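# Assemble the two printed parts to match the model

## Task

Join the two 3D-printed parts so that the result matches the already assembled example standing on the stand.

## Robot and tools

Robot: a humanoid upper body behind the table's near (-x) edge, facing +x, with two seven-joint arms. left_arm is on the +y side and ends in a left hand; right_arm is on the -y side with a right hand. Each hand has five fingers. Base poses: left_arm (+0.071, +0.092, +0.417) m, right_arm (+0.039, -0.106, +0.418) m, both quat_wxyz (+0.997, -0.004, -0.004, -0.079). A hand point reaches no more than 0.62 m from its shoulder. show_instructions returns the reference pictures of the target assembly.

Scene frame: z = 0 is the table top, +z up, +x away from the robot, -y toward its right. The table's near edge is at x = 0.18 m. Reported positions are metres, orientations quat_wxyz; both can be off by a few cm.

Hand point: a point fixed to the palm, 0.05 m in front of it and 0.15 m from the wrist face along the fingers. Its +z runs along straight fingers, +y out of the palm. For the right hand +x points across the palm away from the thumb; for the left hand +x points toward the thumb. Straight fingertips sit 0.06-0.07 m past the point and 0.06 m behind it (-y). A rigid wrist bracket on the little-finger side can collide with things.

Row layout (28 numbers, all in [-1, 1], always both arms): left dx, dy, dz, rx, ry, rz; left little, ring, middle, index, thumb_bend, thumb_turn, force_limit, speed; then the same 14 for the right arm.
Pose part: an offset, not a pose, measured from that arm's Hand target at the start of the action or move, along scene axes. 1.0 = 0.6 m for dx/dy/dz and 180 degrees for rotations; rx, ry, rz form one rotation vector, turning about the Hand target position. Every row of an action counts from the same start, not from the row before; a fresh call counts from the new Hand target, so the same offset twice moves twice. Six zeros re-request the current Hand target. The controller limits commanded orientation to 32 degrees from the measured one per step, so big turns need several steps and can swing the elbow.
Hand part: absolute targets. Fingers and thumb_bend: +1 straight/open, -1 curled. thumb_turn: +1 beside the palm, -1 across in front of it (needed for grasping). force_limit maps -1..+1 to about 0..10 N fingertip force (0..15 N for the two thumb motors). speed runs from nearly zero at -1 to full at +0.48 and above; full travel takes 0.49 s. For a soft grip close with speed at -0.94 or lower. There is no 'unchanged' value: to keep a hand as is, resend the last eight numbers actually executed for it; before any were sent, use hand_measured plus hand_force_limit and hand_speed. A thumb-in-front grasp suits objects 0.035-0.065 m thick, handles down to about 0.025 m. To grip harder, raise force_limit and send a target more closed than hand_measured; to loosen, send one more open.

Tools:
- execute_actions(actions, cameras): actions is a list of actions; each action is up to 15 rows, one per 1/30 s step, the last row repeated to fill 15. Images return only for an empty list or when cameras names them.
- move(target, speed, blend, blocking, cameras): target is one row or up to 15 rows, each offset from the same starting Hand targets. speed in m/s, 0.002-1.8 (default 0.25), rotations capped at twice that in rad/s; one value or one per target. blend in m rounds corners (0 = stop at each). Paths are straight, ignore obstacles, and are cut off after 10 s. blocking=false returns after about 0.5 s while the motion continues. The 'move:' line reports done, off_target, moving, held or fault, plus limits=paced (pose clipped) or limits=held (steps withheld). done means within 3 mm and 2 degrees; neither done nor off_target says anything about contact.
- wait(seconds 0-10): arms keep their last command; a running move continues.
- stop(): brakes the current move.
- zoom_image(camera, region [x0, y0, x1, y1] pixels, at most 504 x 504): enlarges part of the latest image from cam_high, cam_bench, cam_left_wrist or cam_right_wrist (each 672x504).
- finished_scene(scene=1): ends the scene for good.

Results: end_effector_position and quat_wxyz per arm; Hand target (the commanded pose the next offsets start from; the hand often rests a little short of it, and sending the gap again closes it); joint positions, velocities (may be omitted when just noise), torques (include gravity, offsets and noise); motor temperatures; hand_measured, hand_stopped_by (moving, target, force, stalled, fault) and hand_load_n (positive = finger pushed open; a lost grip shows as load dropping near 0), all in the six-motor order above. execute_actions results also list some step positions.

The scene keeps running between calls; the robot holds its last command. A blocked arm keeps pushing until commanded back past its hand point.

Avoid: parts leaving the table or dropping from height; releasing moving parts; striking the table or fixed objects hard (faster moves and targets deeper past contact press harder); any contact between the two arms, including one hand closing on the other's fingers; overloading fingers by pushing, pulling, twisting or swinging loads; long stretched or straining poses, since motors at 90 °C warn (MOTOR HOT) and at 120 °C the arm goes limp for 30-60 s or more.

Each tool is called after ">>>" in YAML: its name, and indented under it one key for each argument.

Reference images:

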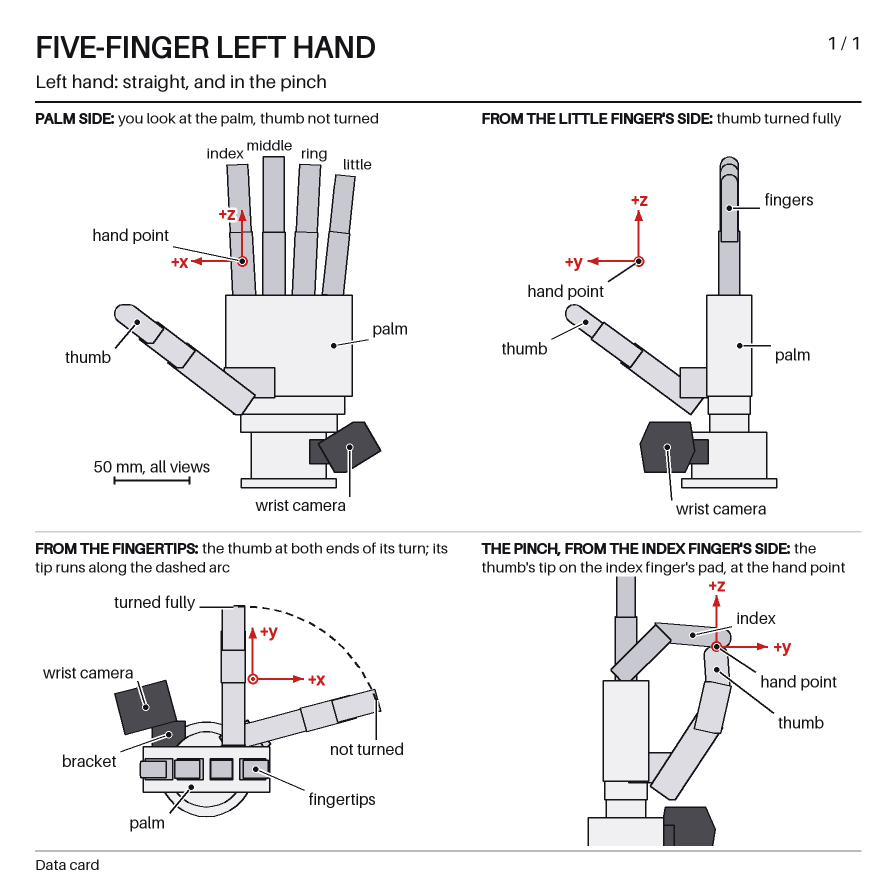

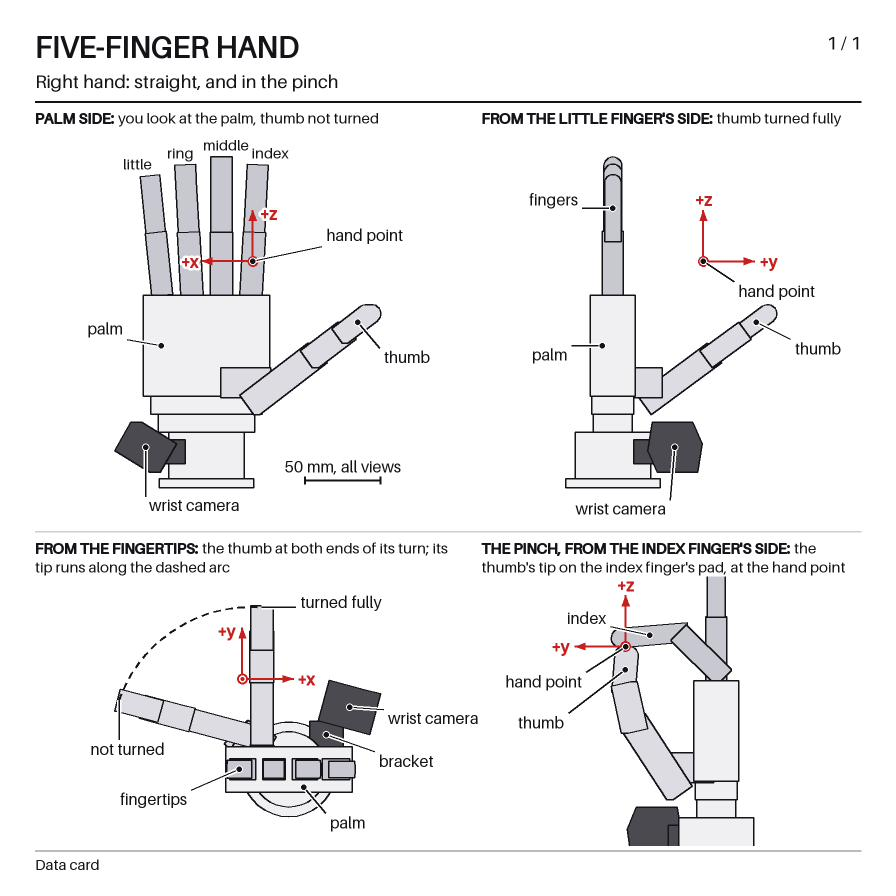

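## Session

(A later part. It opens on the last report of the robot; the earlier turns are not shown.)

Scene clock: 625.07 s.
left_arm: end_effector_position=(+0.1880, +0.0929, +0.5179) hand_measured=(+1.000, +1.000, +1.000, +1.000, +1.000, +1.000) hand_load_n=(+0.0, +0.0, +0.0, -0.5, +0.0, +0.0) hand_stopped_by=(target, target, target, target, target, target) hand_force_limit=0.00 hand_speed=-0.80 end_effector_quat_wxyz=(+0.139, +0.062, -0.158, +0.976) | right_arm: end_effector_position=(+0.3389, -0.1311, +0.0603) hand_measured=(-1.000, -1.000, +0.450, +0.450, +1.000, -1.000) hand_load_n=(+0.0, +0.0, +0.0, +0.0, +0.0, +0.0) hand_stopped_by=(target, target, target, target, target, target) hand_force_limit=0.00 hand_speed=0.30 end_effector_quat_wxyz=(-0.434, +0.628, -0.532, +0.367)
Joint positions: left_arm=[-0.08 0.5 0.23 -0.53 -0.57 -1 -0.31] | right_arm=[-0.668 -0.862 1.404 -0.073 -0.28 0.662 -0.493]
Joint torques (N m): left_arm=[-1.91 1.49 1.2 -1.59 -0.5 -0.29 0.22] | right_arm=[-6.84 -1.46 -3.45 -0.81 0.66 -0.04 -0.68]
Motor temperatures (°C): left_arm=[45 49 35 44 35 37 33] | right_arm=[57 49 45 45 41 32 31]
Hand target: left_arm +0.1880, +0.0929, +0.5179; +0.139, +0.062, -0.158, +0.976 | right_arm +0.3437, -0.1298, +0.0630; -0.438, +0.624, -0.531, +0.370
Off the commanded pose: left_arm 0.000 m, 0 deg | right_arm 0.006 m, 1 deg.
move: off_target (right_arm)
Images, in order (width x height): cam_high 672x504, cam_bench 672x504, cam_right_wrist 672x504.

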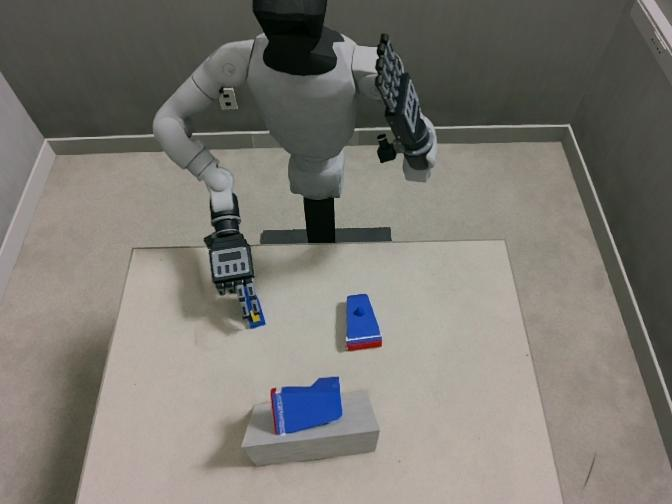

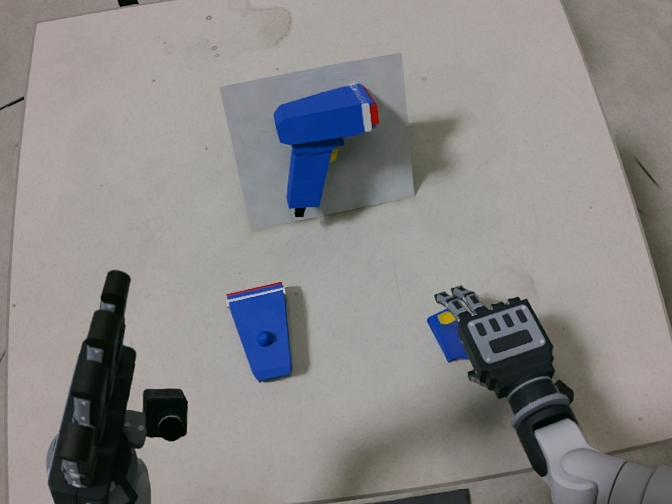

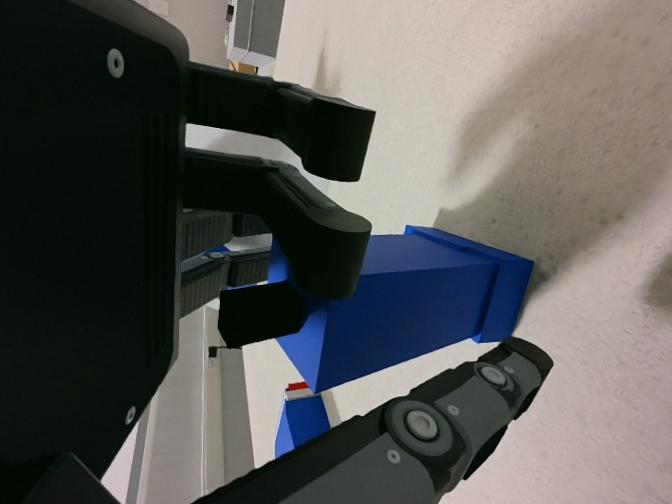

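>>> move:
  target: [0,0,0,0,0,0,1,1,1,1,1,1,0,-0.8,-0.027,0.015,-0.003,0,0,0,-1,-1,0.2,0.2,1,-1,0,-0.3]
  speed: 0.1
  cameras: ["cam_high","cam_bench","cam_right_wrist"]

>>> zoom_image:
  camera: "cam_bench"
  region: [400, 250, 640, 430]

>>> zoom_image:
  camera: "cam_high"
  region: [180, 230, 310, 340]

Scene clock: 661.30 s.
left_arm: end_effector_position=(+0.1880, +0.0929, +0.5179) hand_measured=(+1.000, +1.000, +1.000, +1.000, +1.000, +1.000) hand_load_n=(+0.0, +0.0, +0.0, +0.0, +0.0, +0.0) hand_stopped_by=(target, target, target, target, target, target) hand_force_limit=0.00 hand_speed=-0.80 end_effector_quat_wxyz=(+0.139, +0.062, -0.158, +0.976) | right_arm: end_effector_position=(+0.3313, -0.1257, +0.0624) hand_measured=(-1.000, -1.000, +0.200, +0.200, +1.000, -1.000) hand_load_n=(+0.0, +0.0, +0.0, +0.0, +0.0, +0.0) hand_stopped_by=(target, target, target, target, target, target) hand_force_limit=0.00 hand_speed=-0.30 end_effector_quat_wxyz=(-0.435, +0.623, -0.530, +0.376)
Joint positions: left_arm=[-0.08 0.5 0.23 -0.53 -0.57 -1 -0.31] | right_arm=[-0.648 -0.853 1.428 -0.131 -0.289 0.745 -0.528]
Joint torques (N m): left_arm=[-1.92 1.49 1.19 -1.59 -0.5 -0.29 0.22] | right_arm=[-5.21 -1.53 -2.24 -2.36 0.49 0.2 -0.72]
Motor temperatures (°C): left_arm=[45 49 35 44 35 37 33] | right_arm=[62 49 46 45 41 32 31]
Hand target: left_arm +0.1880, +0.0929, +0.5179; +0.139, +0.062, -0.158, +0.976 | right_arm +0.3275, -0.1208, +0.0612; -0.438, +0.624, -0.531, +0.370
Off the commanded pose: left_arm 0.000 m, 0 deg | right_arm 0.006 m, 1 deg.
move: off_target (right_arm)
Images, in order (width x height): cam_high 672x504, cam_bench 672x504, cam_right_wrist 672x504.

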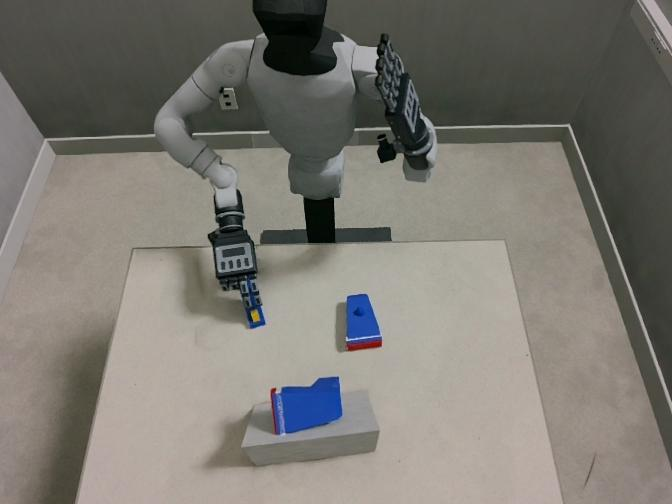

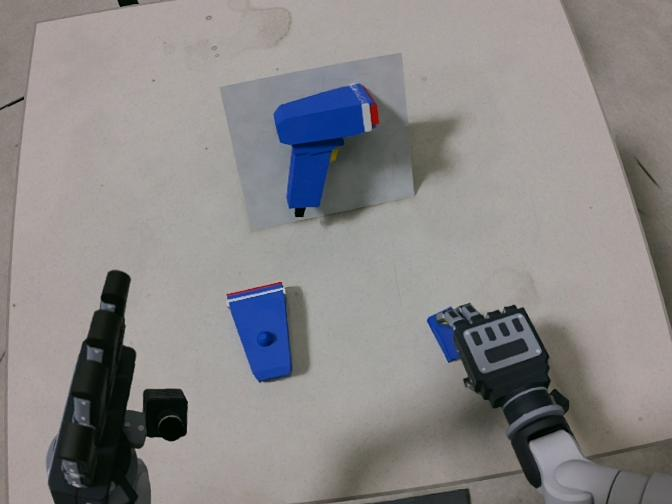

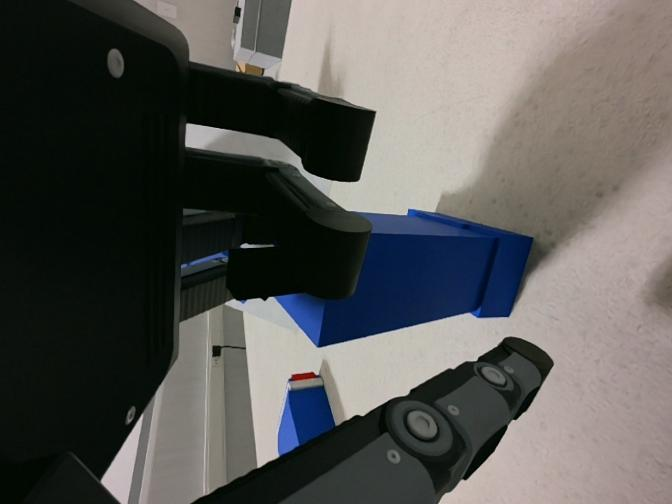

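Scaled by 2.100 from the camera's 672x504 image, which has a finer 960x720 frame.

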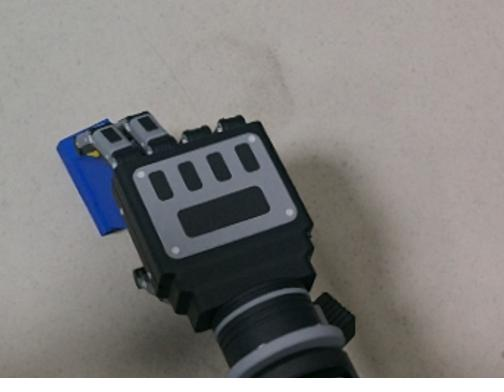

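Scaled by 3.877 from the camera's 672x504 image, which has a finer 960x720 frame.

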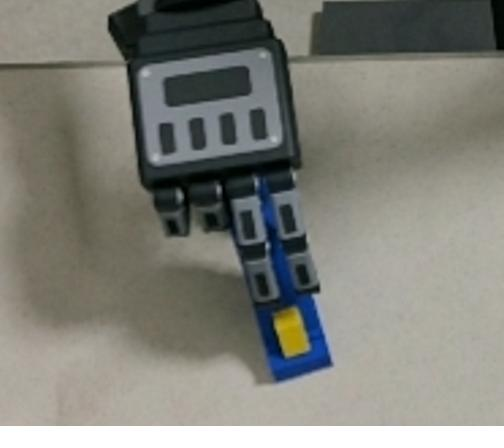

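>>> move:
  target: [0,0,0,0,0,0,1,1,1,1,1,1,0,-0.8,0,0,0,0,0,0,-1,-1,-0.25,-0.25,1,-1,-0.85,-0.8]
  speed: 0.1
  cameras: ["cam_bench","cam_high","cam_right_wrist"]

>>> zoom_image:
  camera: "cam_high"
  region: [180, 230, 310, 340]

Scene clock: 670.37 s.
left_arm: end_effector_position=(+0.1880, +0.0929, +0.5179) hand_measured=(+1.000, +1.000, +1.000, +1.000, +1.000, +1.000) hand_load_n=(+0.0, +0.0, +0.0, +0.0, +0.0, +0.0) hand_stopped_by=(target, target, target, target, target, target) hand_force_limit=0.00 hand_speed=-0.80 end_effector_quat_wxyz=(+0.139, +0.062, -0.158, +0.976) | right_arm: end_effector_position=(+0.3311, -0.1256, +0.0624) hand_measured=(-1.000, -1.000, -0.222, -0.250, +1.000, -1.000) hand_load_n=(+0.0, +0.0, +4.5, +0.0, +0.5, +0.5) hand_stopped_by=(target, target, force, target, target, target) hand_force_limit=-0.85 hand_speed=-0.80 end_effector_quat_wxyz=(-0.435, +0.623, -0.529, +0.376)
Joint positions: left_arm=[-0.08 0.5 0.23 -0.53 -0.57 -1 -0.31] | right_arm=[-0.648 -0.853 1.431 -0.131 -0.289 0.745 -0.531]
Joint torques (N m): left_arm=[-1.92 1.5 1.2 -1.58 -0.51 -0.29 0.23] | right_arm=[-5.24 -1.53 -2.45 -2.55 0.51 0.15 -0.64]
Motor temperatures (°C): left_arm=[45 49 35 44 35 37 33] | right_arm=[60 48 46 46 41 32 31]
Hand target: left_arm +0.1880, +0.0929, +0.5179; +0.139, +0.062, -0.158, +0.976 | right_arm +0.3275, -0.1208, +0.0612; -0.438, +0.624, -0.531, +0.370
Off the commanded pose: left_arm 0.000 m, 0 deg | right_arm 0.006 m, 1 deg.
move: off_target (right_arm)
Images, in order (width x height): cam_high 672x504, cam_bench 672x504, cam_right_wrist 672x504.

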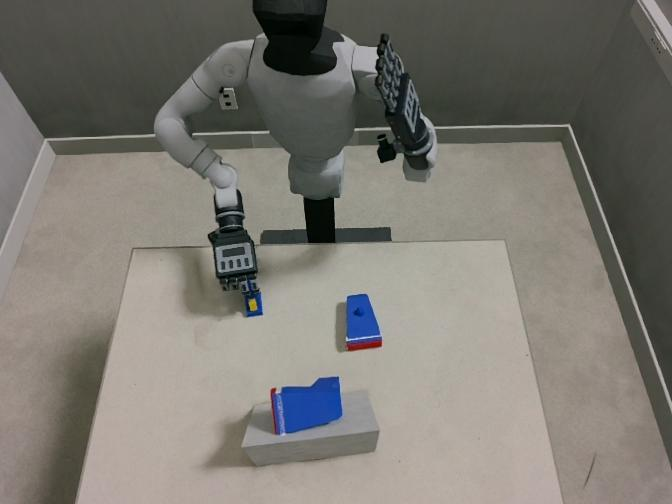

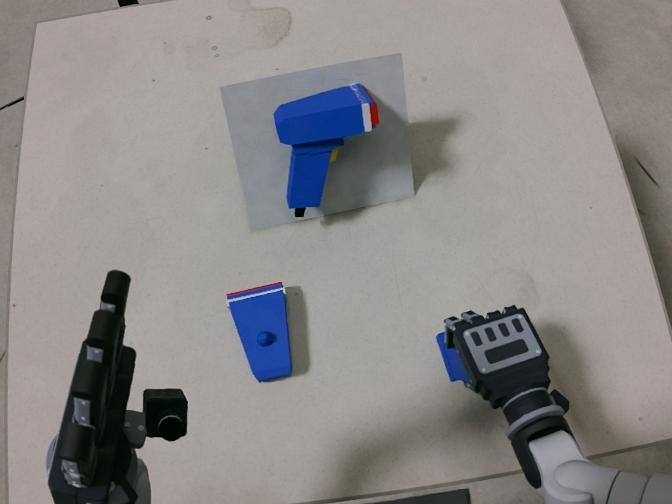

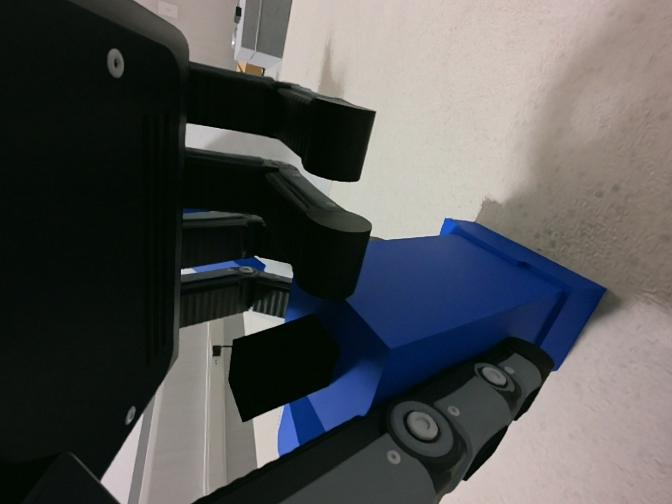

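Scaled by 3.877 from the camera's 672x504 image, which has a finer 960x720 frame.

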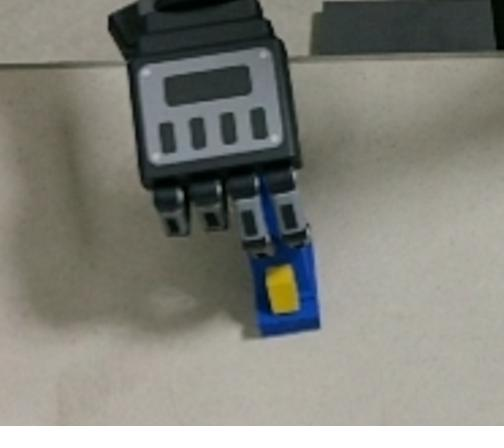

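>>> move:
  target: [0,0,0,0,0,0,1,1,1,1,1,1,0,-0.8,0,0,0,0,0,0,-1,-1,-0.25,-0.6,1,-1,-0.6,-0.85]
  speed: 0.1
  cameras: ["cam_bench","cam_high","cam_right_wrist"]

>>> zoom_image:
  camera: "cam_high"
  region: [180, 230, 310, 340]

Scene clock: 681.80 s.
left_arm: end_effector_position=(+0.1880, +0.0929, +0.5179) hand_measured=(+1.000, +1.000, +1.000, +1.000, +1.000, +1.000) hand_load_n=(+0.0, +0.0, +0.0, +0.0, +0.0, +0.0) hand_stopped_by=(target, target, target, target, target, target) hand_force_limit=0.00 hand_speed=-0.80 end_effector_quat_wxyz=(+0.139, +0.062, -0.158, +0.976) | right_arm: end_effector_position=(+0.3311, -0.1256, +0.0624) hand_measured=(-1.000, -1.000, -0.222, -0.276, +1.000, -1.000) hand_load_n=(+0.0, +0.0, +4.0, +2.5, +1.0, +0.0) hand_stopped_by=(target, target, force, force, target, target) hand_force_limit=-0.60 hand_speed=-0.85 end_effector_quat_wxyz=(-0.435, +0.623, -0.529, +0.376)
Joint positions: left_arm=[-0.08 0.5 0.23 -0.53 -0.57 -1 -0.31] | right_arm=[-0.648 -0.853 1.431 -0.131 -0.289 0.745 -0.531]
Joint torques (N m): left_arm=[-1.92 1.49 1.19 -1.58 -0.5 -0.29 0.23] | right_arm=[-5.25 -1.5 -2.27 -2.52 0.6 0.15 -0.61]
Motor temperatures (°C): left_arm=[45 49 35 45 35 37 33] | right_arm=[59 49 46 46 41 32 31]
Hand target: left_arm +0.1880, +0.0929, +0.5179; +0.139, +0.062, -0.158, +0.976 | right_arm +0.3275, -0.1208, +0.0612; -0.438, +0.624, -0.531, +0.370
Off the commanded pose: left_arm 0.000 m, 0 deg | right_arm 0.006 m, 1 deg.
move: off_target (right_arm)
Images, in order (width x height): cam_high 672x504, cam_bench 672x504, cam_right_wrist 672x504.

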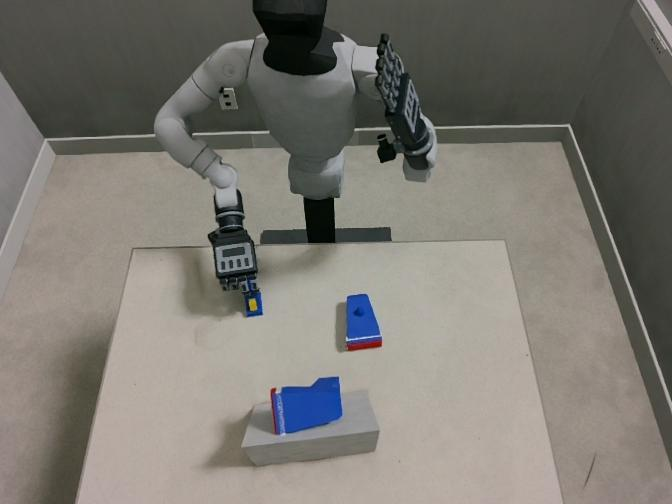

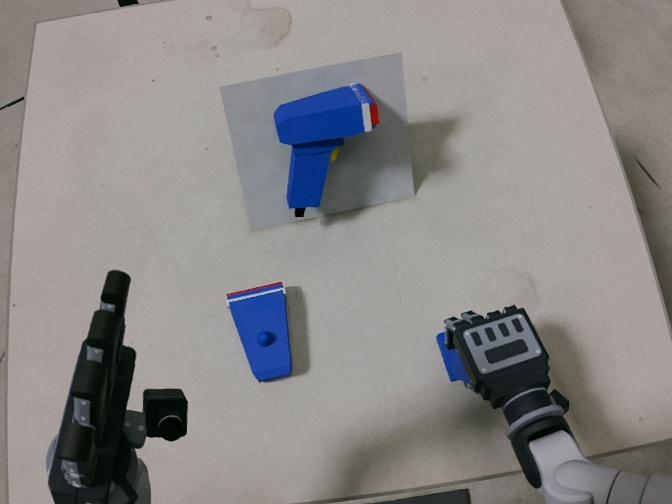

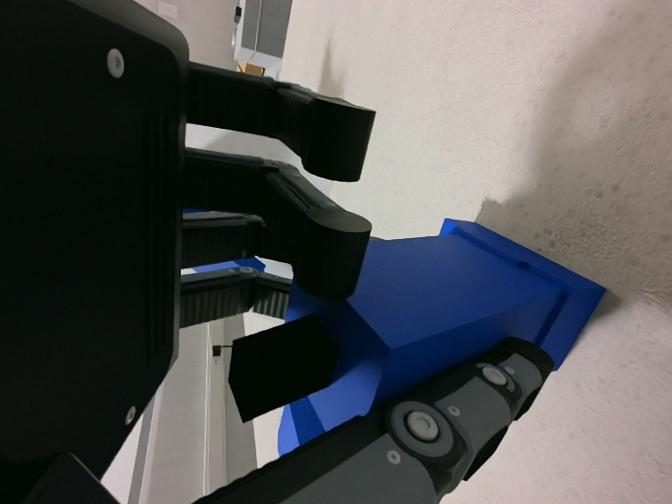

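Scaled by 3.877 from the camera's 672x504 image, which has a finer 960x720 frame.

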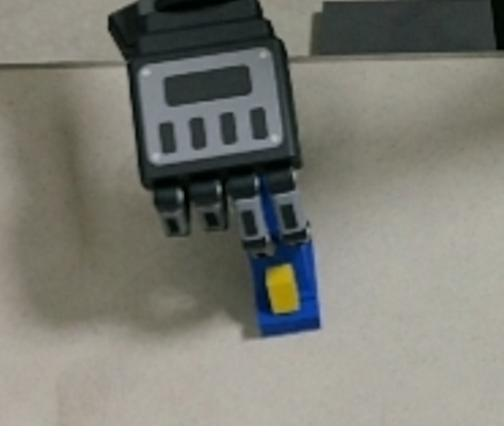

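>>> move:
  target: [0,0,0,0,0,0,1,1,1,1,1,1,0,-0.8,0,0,0,0,0,0,-1,-1,-0.25,-0.6,0.4,-1,-0.3,-0.85]
  speed: 0.1
  cameras: ["cam_right_wrist"]

Scene clock: 686.77 s.
left_arm: end_effector_position=(+0.1880, +0.0929, +0.5179) hand_measured=(+1.000, +1.000, +1.000, +1.000, +1.000, +1.000) hand_load_n=(+0.0, +0.0, +0.0, +0.0, +0.0, +0.0) hand_stopped_by=(target, target, target, target, target, target) hand_force_limit=0.00 hand_speed=-0.80 end_effector_quat_wxyz=(+0.139, +0.062, -0.158, +0.976) | right_arm: end_effector_position=(+0.3311, -0.1256, +0.0624) hand_measured=(-1.000, -1.000, -0.222, -0.276, +0.990, -1.000) hand_load_n=(+0.0, +0.0, +4.0, +3.0, +5.5, +0.0) hand_stopped_by=(target, target, force, force, force, target) hand_force_limit=-0.30 hand_speed=-0.85 end_effector_quat_wxyz=(-0.435, +0.623, -0.529, +0.376)
Joint positions: left_arm=[-0.08 0.5 0.23 -0.53 -0.57 -1 -0.31] | right_arm=[-0.648 -0.853 1.431 -0.131 -0.289 0.745 -0.531]
Joint torques (N m): left_arm=[-1.91 1.49 1.2 -1.58 -0.51 -0.29 0.22] | right_arm=[-5.35 -1.46 -2.3 -2.28 0.56 0.16 -0.6]
Motor temperatures (°C): left_arm=[45 49 35 45 35 37 33] | right_arm=[59 49 46 46 41 32 31]
Hand target: left_arm +0.1880, +0.0929, +0.5179; +0.139, +0.062, -0.158, +0.976 | right_arm +0.3275, -0.1208, +0.0612; -0.438, +0.624, -0.531, +0.370
Off the commanded pose: left_arm 0.000 m, 0 deg | right_arm 0.006 m, 1 deg.
move: off_target (right_arm)
Images, in order (width x height): cam_right_wrist 672x504.

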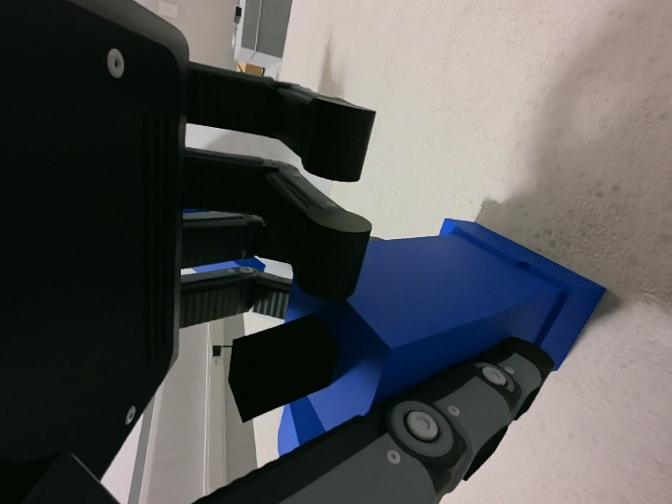

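>>> move:
  target: [0,0,0,0,0,0,1,1,1,1,1,1,0,-0.8,0.006,0,0.16,0,0,0,-1,-1,-0.25,-0.6,0.4,-1,-0.3,-0.85]
  speed: 0.1
  cameras: ["cam_right_wrist","cam_bench","cam_high"]

>>> zoom_image:
  camera: "cam_high"
  region: [180, 200, 310, 310]

>>> zoom_image:
  camera: "cam_bench"
  region: [400, 250, 640, 430]

Scene clock: 696.17 s.
left_arm: end_effector_position=(+0.1880, +0.0929, +0.5179) hand_measured=(+1.000, +1.000, +1.000, +1.000, +1.000, +1.000) hand_load_n=(+0.0, +0.0, +0.0, +0.0, +0.0, +0.0) hand_stopped_by=(target, target, target, target, target, target) hand_force_limit=0.00 hand_speed=-0.80 end_effector_quat_wxyz=(+0.139, +0.062, -0.158, +0.976) | right_arm: end_effector_position=(+0.3261, -0.1207, +0.1494) hand_measured=(-1.000, -1.000, -0.222, -0.276, +0.990, -1.000) hand_load_n=(+0.0, +0.0, +4.0, +3.0, +5.5, +0.5) hand_stopped_by=(target, target, force, force, force, target) hand_force_limit=-0.30 hand_speed=-0.85 end_effector_quat_wxyz=(-0.431, +0.628, -0.538, +0.362)
Joint positions: left_arm=[-0.08 0.5 0.23 -0.53 -0.57 -1 -0.31] | right_arm=[-0.774 -1.112 1.379 -0.721 -0.294 1.049 -0.256]
Joint torques (N m): left_arm=[-1.91 1.49 1.2 -1.59 -0.5 -0.29 0.23] | right_arm=[-6.99 -2.86 -3.87 -2.58 0.06 0.14 -0.63]
Motor temperatures (°C): left_arm=[45 49 35 45 35 37 33] | right_arm=[59 49 46 46 41 32 31]
Hand target: left_arm +0.1880, +0.0929, +0.5179; +0.139, +0.062, -0.158, +0.976 | right_arm +0.3311, -0.1208, +0.1572; -0.438, +0.624, -0.531, +0.370
Off the commanded pose: left_arm 0.000 m, 0 deg | right_arm 0.009 m, 1 deg.
move: off_target (right_arm)
Images, in order (width x height): cam_high 672x504, cam_bench 672x504, cam_right_wrist 672x504.

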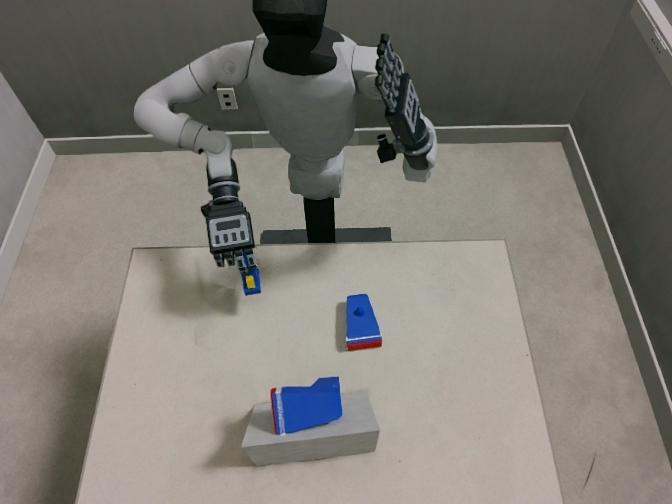

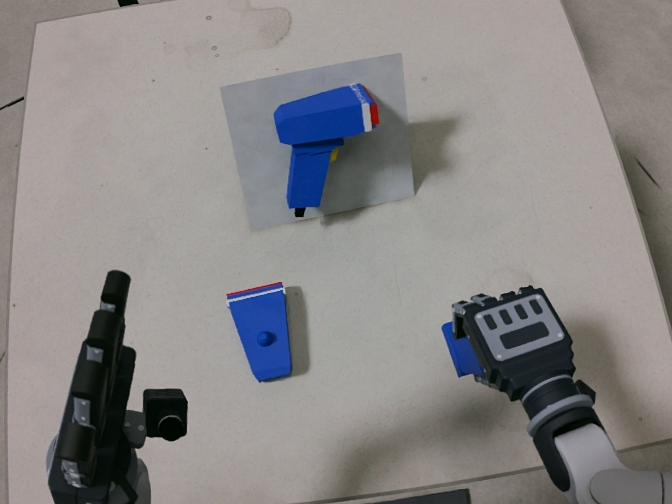

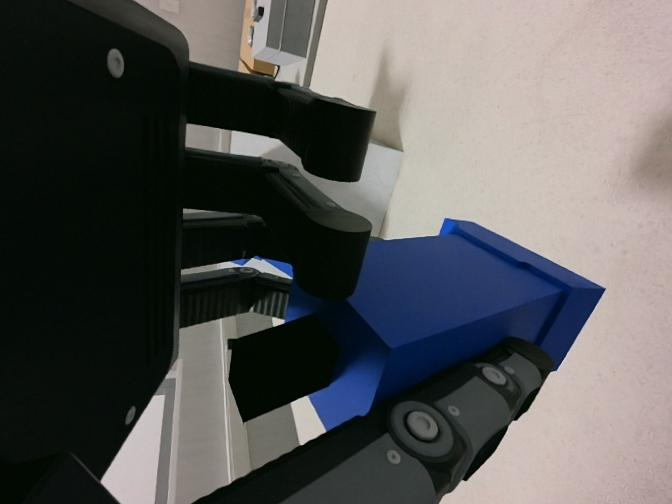

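Scaled by 3.877 from the camera's 672x504 image, which has a finer 960x720 frame.

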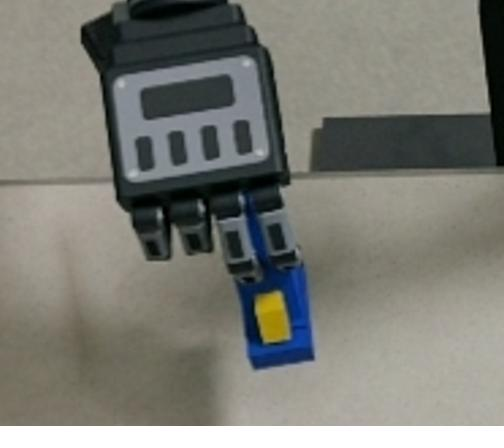

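Scaled by 2.100 from the camera's 672x504 image, which has a finer 960x720 frame.

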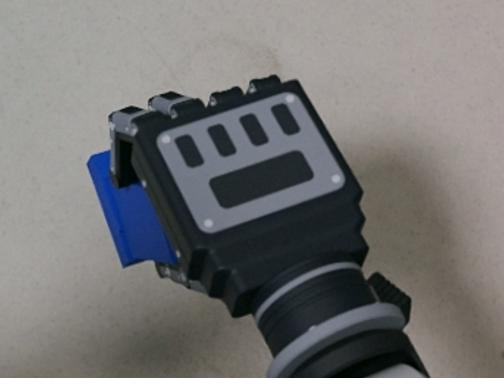

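>>> move:
  target: [0,0,0,0,0,0,1,1,1,1,1,1,0,-0.8,0,-0.03,0.25,0,-0.33,0,-1,-1,-0.25,-0.6,0.4,-1,-0.3,-0.85]
  speed: 0.25
  cameras: ["cam_high","cam_right_wrist"]

>>> zoom_image:
  camera: "cam_high"
  region: [130, 100, 330, 250]

Scene clock: 706.87 s.
left_arm: end_effector_position=(+0.1880, +0.0929, +0.5179) hand_measured=(+1.000, +1.000, +1.000, +1.000, +1.000, +1.000) hand_load_n=(+0.0, +0.0, +0.0, +0.0, +0.0, +0.0) hand_stopped_by=(target, target, target, target, target, target) hand_force_limit=0.00 hand_speed=-0.80 end_effector_quat_wxyz=(+0.139, +0.062, -0.158, +0.976) | right_arm: end_effector_position=(+0.3303, -0.1388, +0.3055) hand_measured=(-1.000, -1.000, -0.222, -0.276, +0.990, -1.000) hand_load_n=(+0.0, +0.0, +4.0, +3.0, +5.5, +0.5) hand_stopped_by=(target, target, force, force, force, target) hand_force_limit=-0.30 hand_speed=-0.85 end_effector_quat_wxyz=(+0.642, -0.364, +0.246, -0.629)
Joint positions: left_arm=[-0.08 0.5 0.23 -0.53 -0.57 -1 -0.31] | right_arm=[-0.502 -1.098 1.326 -0.574 -0.555 1.042 -1.311]
Joint torques (N m): left_arm=[-1.91 1.49 1.19 -1.58 -0.5 -0.29 0.22] | right_arm=[-4.65 -1.91 -3.13 -1.26 0.5 0.06 -0.77]
Motor temperatures (°C): left_arm=[45 49 35 45 35 37 33] | right_arm=[59 50 46 46 41 32 31]
Hand target: left_arm +0.1880, +0.0929, +0.5179; +0.139, +0.062, -0.158, +0.976 | right_arm +0.3311, -0.1388, +0.3072; +0.643, -0.359, +0.244, -0.631
Off the commanded pose: left_arm 0.000 m, 0 deg | right_arm 0.002 m, 1 deg.
move: done
Images, in order (width x height): cam_high 672x504, cam_right_wrist 672x504.

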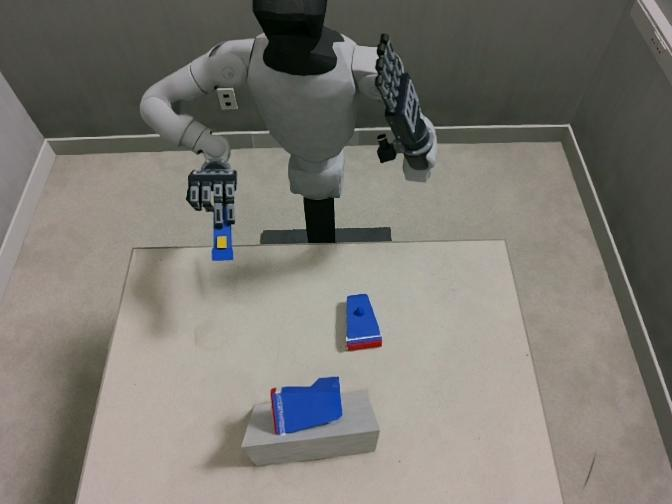

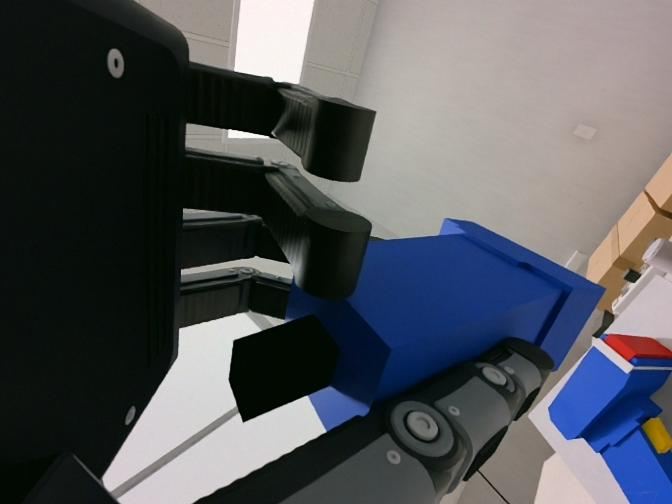

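Scaled by 2.520 from the camera's 672x504 image, which has a finer 960x720 frame.

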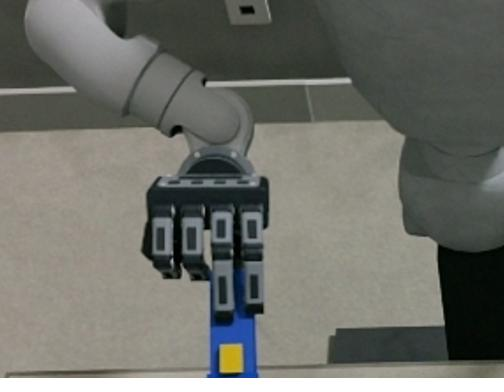

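>>> move:
  target:
    - [0,0.25,-0.05,0,0,0,1,1,1,1,1,1,0,-0.8,0,0.05,-0.1,0,0.33,0.008,-1,-1,-0.25,-0.6,0.4,-1,-0.3,-0.85]
    - [0,0.3,-0.05,0,0,0,1,1,1,1,1,1,0,-0.8,0.098,0.398,-0.195,0,0.33,0.008,-1,-1,-0.25,-0.6,0.4,-1,-0.3,-0.85]
  speed: 0.25
  blend: 0.03
  cameras: ["cam_high","cam_bench","cam_right_wrist"]

>>> zoom_image:
  camera: "cam_high"
  region: [280, 230, 420, 370]

>>> zoom_image:
  camera: "cam_bench"
  region: [180, 230, 420, 410]

Scene clock: 748.50 s.
left_arm: end_effector_position=(+0.1887, +0.2728, +0.4852) hand_measured=(+1.000, +1.000, +1.000, +1.000, +1.000, +1.000) hand_load_n=(+0.0, +0.0, +0.0, +0.0, +0.0, +0.0) hand_stopped_by=(target, target, target, target, target, target) hand_force_limit=0.00 hand_speed=-0.80 end_effector_quat_wxyz=(+0.141, +0.066, -0.152, +0.976) | right_arm: end_effector_position=(+0.3889, +0.0956, +0.1830) hand_measured=(-1.000, -1.000, -0.222, -0.276, +0.990, -1.000) hand_load_n=(+0.0, +0.0, +4.0, +3.0, +5.5, +0.5) hand_stopped_by=(target, target, force, force, force, target) hand_force_limit=-0.30 hand_speed=-0.85 end_effector_quat_wxyz=(-0.452, +0.636, -0.525, +0.339)
Joint positions: left_arm=[0.011 0.792 0.627 0.18 -1.993 -0.859 -1.535] | right_arm=[-1.291 0.014 1.423 0.008 -0.263 1.421 0.058]
Joint torques (N m): left_arm=[-1.43 4.11 2.54 -0.98 -0.34 -0.07 0.14] | right_arm=[-10.58 0.73 -2.89 -2.52 0.43 0.08 -0.81]
Motor temperatures (°C): left_arm=[45 51 35 44 34 37 33] | right_arm=[59 49 46 45 41 32 31]
Hand target: left_arm +0.1880, +0.2729, +0.4879; +0.139, +0.062, -0.158, +0.976 | right_arm +0.3899, +0.1000, +0.1902; -0.445, +0.627, -0.526, +0.362
Off the commanded pose: left_arm 0.003 m, 1 deg | right_arm 0.009 m, 3 deg.
joint sent to its limit (right arm) — joint 2 (shoulder roll), upper limit. The joint targets are off in orientation, not in position.
move: off_target (right_arm)
Images, in order (width x height): cam_high 672x504, cam_bench 672x504, cam_right_wrist 672x504.

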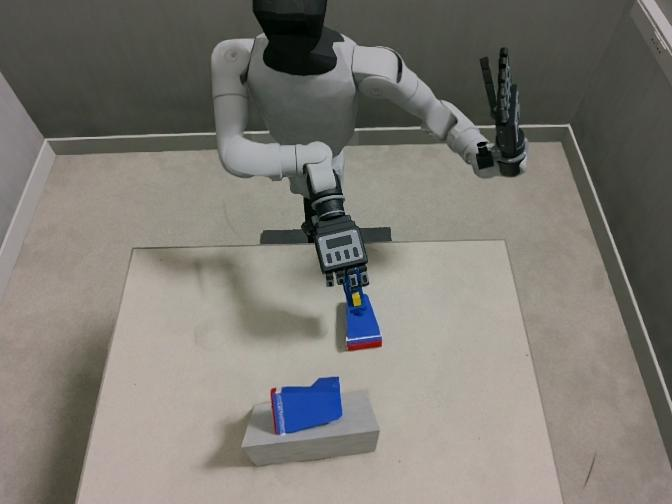

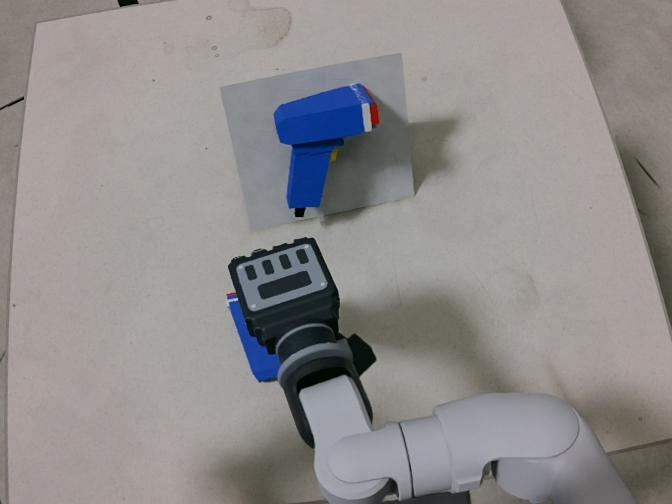

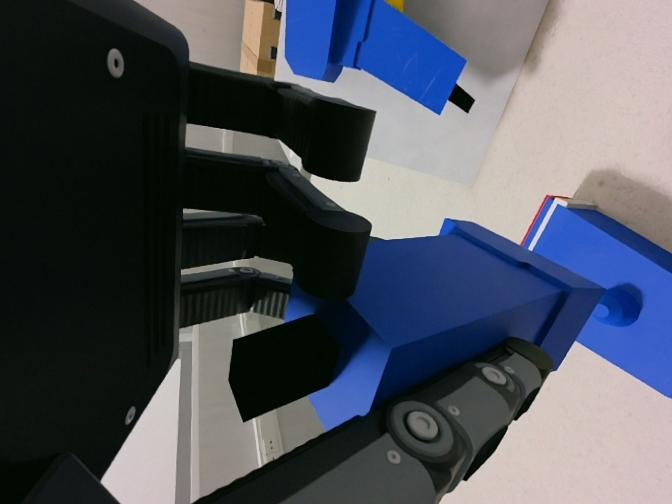

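Scaled by 3.600 from the camera's 672x504 image, which has a finer 960x720 frame.

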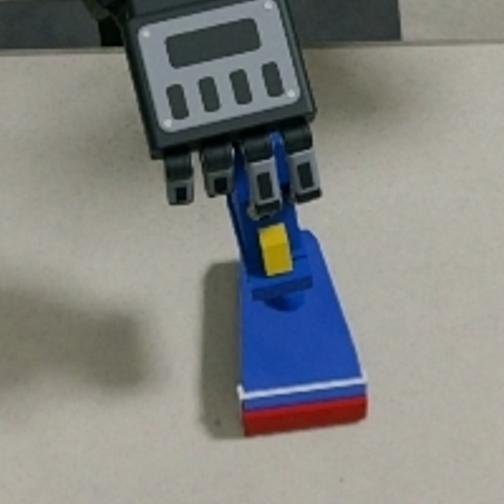

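Scaled by 2.100 from the camera's 672x504 image, which has a finer 960x720 frame.

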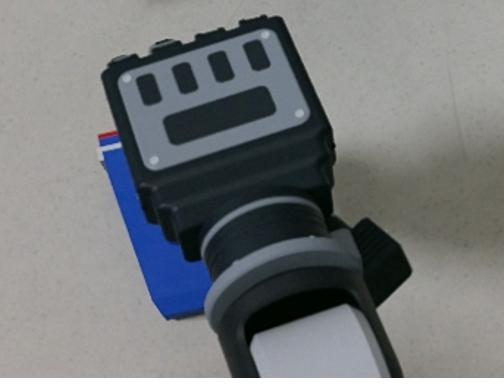

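>>> move:
  target: [0,0,0,0,0,0,1,1,1,1,1,1,0,-0.8,-0.016,-0.005,-0.05,-0.0066,-0.002,-0.012,-1,-1,-0.25,-0.6,0.4,-1,-0.3,-0.85]
  speed: 0.1
  cameras: ["cam_high","cam_right_wrist"]

>>> zoom_image:
  camera: "cam_high"
  region: [310, 250, 410, 360]

>>> zoom_image:
  camera: "cam_right_wrist"
  region: [420, 150, 672, 402]

Scene clock: 785.03 s.
left_arm: end_effector_position=(+0.1887, +0.2728, +0.4852) hand_measured=(+1.000, +1.000, +1.000, +1.000, +1.000, +1.000) hand_load_n=(+0.0, +0.0, +0.0, +0.0, +0.0, +0.0) hand_stopped_by=(target, target, target, target, target, target) hand_force_limit=0.00 hand_speed=-0.80 end_effector_quat_wxyz=(+0.141, +0.066, -0.152, +0.976) | right_arm: end_effector_position=(+0.3754, +0.0968, +0.1553) hand_measured=(-1.000, -1.000, -0.222, -0.276, +0.990, -1.000) hand_load_n=(+0.0, +0.0, +4.0, +3.0, +5.0, +0.0) hand_stopped_by=(target, target, force, force, force, target) hand_force_limit=-0.30 hand_speed=-0.85 end_effector_quat_wxyz=(-0.458, +0.635, -0.526, +0.332)
Joint positions: left_arm=[0.011 0.792 0.627 0.18 -1.993 -0.859 -1.535] | right_arm=[-1.267 0.014 1.483 0.032 0.105 1.382 -0.336]
Joint torques (N m): left_arm=[-1.43 4.11 2.54 -0.98 -0.35 -0.07 0.14] | right_arm=[-10.36 0.74 -2.74 -0.78 0.5 0 -0.8]
Motor temperatures (°C): left_arm=[45 62 37 44 34 37 33] | right_arm=[71 48 46 46 41 32 31]
Hand target: left_arm +0.1880, +0.2729, +0.4879; +0.139, +0.062, -0.158, +0.976 | right_arm +0.3803, +0.0970, +0.1602; -0.434, +0.621, -0.533, +0.378
Off the commanded pose: left_arm 0.003 m, 1 deg | right_arm 0.007 m, 6 deg.
joint sent to its limit (right arm) — joint 2 (shoulder roll), upper limit. The joint targets are off in orientation, not in position.
move: off_target (right_arm)
Images, in order (width x height): cam_high 672x504, cam_right_wrist 672x504.

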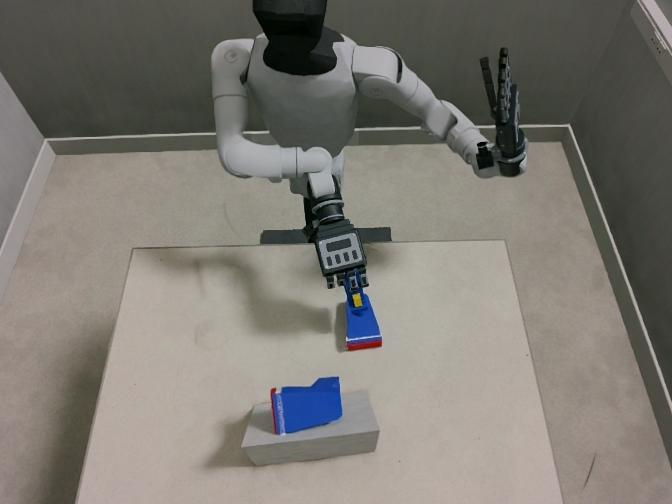

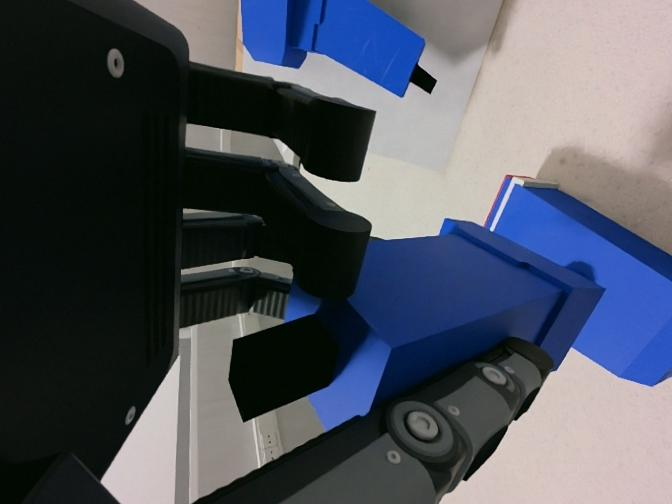

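Scaled by 4.582 from the camera's 672x504 image, which has a finer 960x720 frame.

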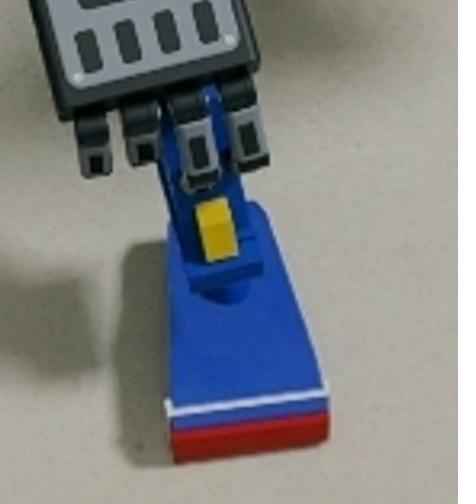

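Scaled by 2.000 from the camera's 672x504 image, which has a finer 960x720 frame.

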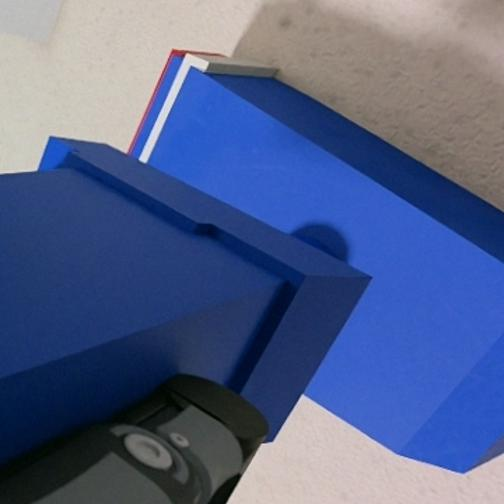

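>>> move:
  target: [0,0,0,0,0,0,1,1,1,1,1,1,0,-0.8,0,0,0,0,0,0,-1,-1,-0.25,-0.6,0.4,-1,-0.3,-0.85]
  speed: 0.1

Scene clock: 811.97 s.
left_arm: end_effector_position=(+0.1887, +0.2728, +0.4852) hand_measured=(+1.000, +1.000, +1.000, +1.000, +1.000, +1.000) hand_load_n=(+0.0, +0.0, +0.0, +0.0, +0.0, +0.0) hand_stopped_by=(target, target, target, target, target, target) hand_force_limit=0.00 hand_speed=-0.80 end_effector_quat_wxyz=(+0.141, +0.066, -0.152, +0.976) | right_arm: end_effector_position=(+0.3751, +0.0968, +0.1549) hand_measured=(-1.000, -1.000, -0.222, -0.276, +0.990, -1.000) hand_load_n=(+0.0, +0.0, +4.5, +3.0, +5.5, +0.5) hand_stopped_by=(target, target, force, force, force, target) hand_force_limit=-0.30 hand_speed=-0.85 end_effector_quat_wxyz=(-0.457, +0.635, -0.527, +0.332)
Joint positions: left_arm=[0.011 0.792 0.627 0.18 -1.993 -0.859 -1.535] | right_arm=[-1.267 0.014 1.483 0.032 0.105 1.382 -0.333]
Joint torques (N m): left_arm=[-1.42 4.12 2.54 -0.98 -0.34 -0.08 0.14] | right_arm=[-10.01 0.85 -2.88 -0.82 0.06 0.05 -0.67]
Motor temperatures (°C): left_arm=[45 64 37 44 34 37 33] | right_arm=[74 47 46 45 41 32 31]
Hand target: left_arm +0.1880, +0.2729, +0.4879; +0.139, +0.062, -0.158, +0.976 | right_arm +0.3802, +0.0966, +0.1604; -0.462, +0.633, -0.520, +0.341 (not the last commanded pose)
Off the commanded pose: left_arm 0.003 m, 1 deg | right_arm 0.007 m, 6 deg.
joint sent to its limit (right arm) — joint 2 (shoulder roll), upper limit.
move: off_target (right_arm)

>>> move:
  target:
    - [0,-0.2,0.05,0,0,0,1,1,1,1,1,1,0,-0.8,-0.04,-0.2,0.15,0,0,0,-1,-1,-0.25,-0.6,0.4,-1,-0.3,-0.85]
    - [0.353,-0.03,-0.447,-0.009,0.452,0.147,1,1,1,1,1,1,0,-0.8,-0.1,-0.445,0.183,0,0,0,-1,-1,-0.25,-0.6,0.4,-1,-0.3,-0.85]
  speed: 0.3
  cameras: ["cam_high"]

Scene clock: 890.47 s.
left_arm: end_effector_position=(+0.3989, +0.2544, +0.2201) hand_measured=(+1.000, +1.000, +1.000, +1.000, +1.000, +1.000) hand_load_n=(+0.0, +0.5, +0.0, +0.0, +0.0, +0.0) hand_stopped_by=(target, target, target, target, target, target) hand_force_limit=0.00 hand_speed=-0.80 end_effector_quat_wxyz=(+0.002, +0.706, +0.003, +0.708) | right_arm: end_effector_position=(+0.3181, -0.1688, +0.2679) hand_measured=(-1.000, -1.000, -0.222, -0.276, +0.990, -1.000) hand_load_n=(+0.0, +0.0, +4.0, +3.0, +5.5, +0.5) hand_stopped_by=(target, target, force, force, force, target) hand_force_limit=-0.30 hand_speed=-0.85 end_effector_quat_wxyz=(-0.458, +0.638, -0.520, +0.337)
Joint positions: left_arm=[0.066 0.754 -0.104 0.554 -1.007 -0.746 -0.277] | right_arm=[0.076 -1.559 -0.076 -0.84 -0.054 0.421 0.167]
Joint torques (N m): left_arm=[-1.58 3.18 2.03 -0.77 -0.28 -1.01 0.07] | right_arm=[-3.65 -2.26 -4.85 0.25 0.65 -0.1 -0.81]
Motor temperatures (°C): left_arm=[45 64 37 43 34 37 33] | right_arm=[70 48 47 45 41 31 31]
Hand target: left_arm +0.3998, +0.2549, +0.2197; +0.000, +0.707, -0.001, +0.707 | right_arm +0.3202, -0.1704, +0.2702; -0.462, +0.633, -0.520, +0.341
Off the commanded pose: left_arm 0.001 m, 1 deg | right_arm 0.003 m, 1 deg.
move: done
Images, in order (width x height): cam_high 672x504.

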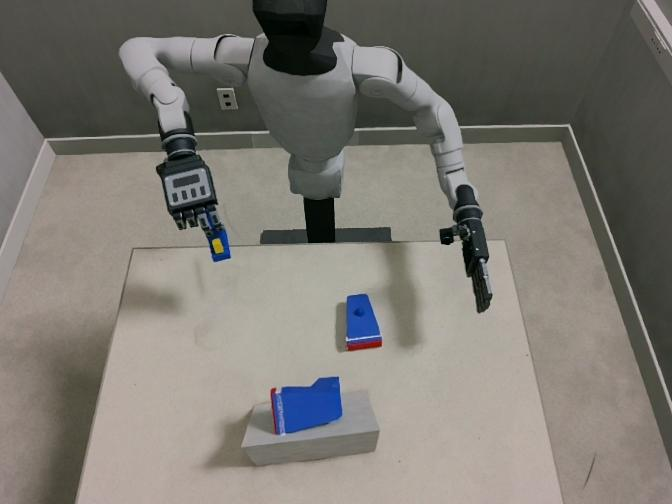

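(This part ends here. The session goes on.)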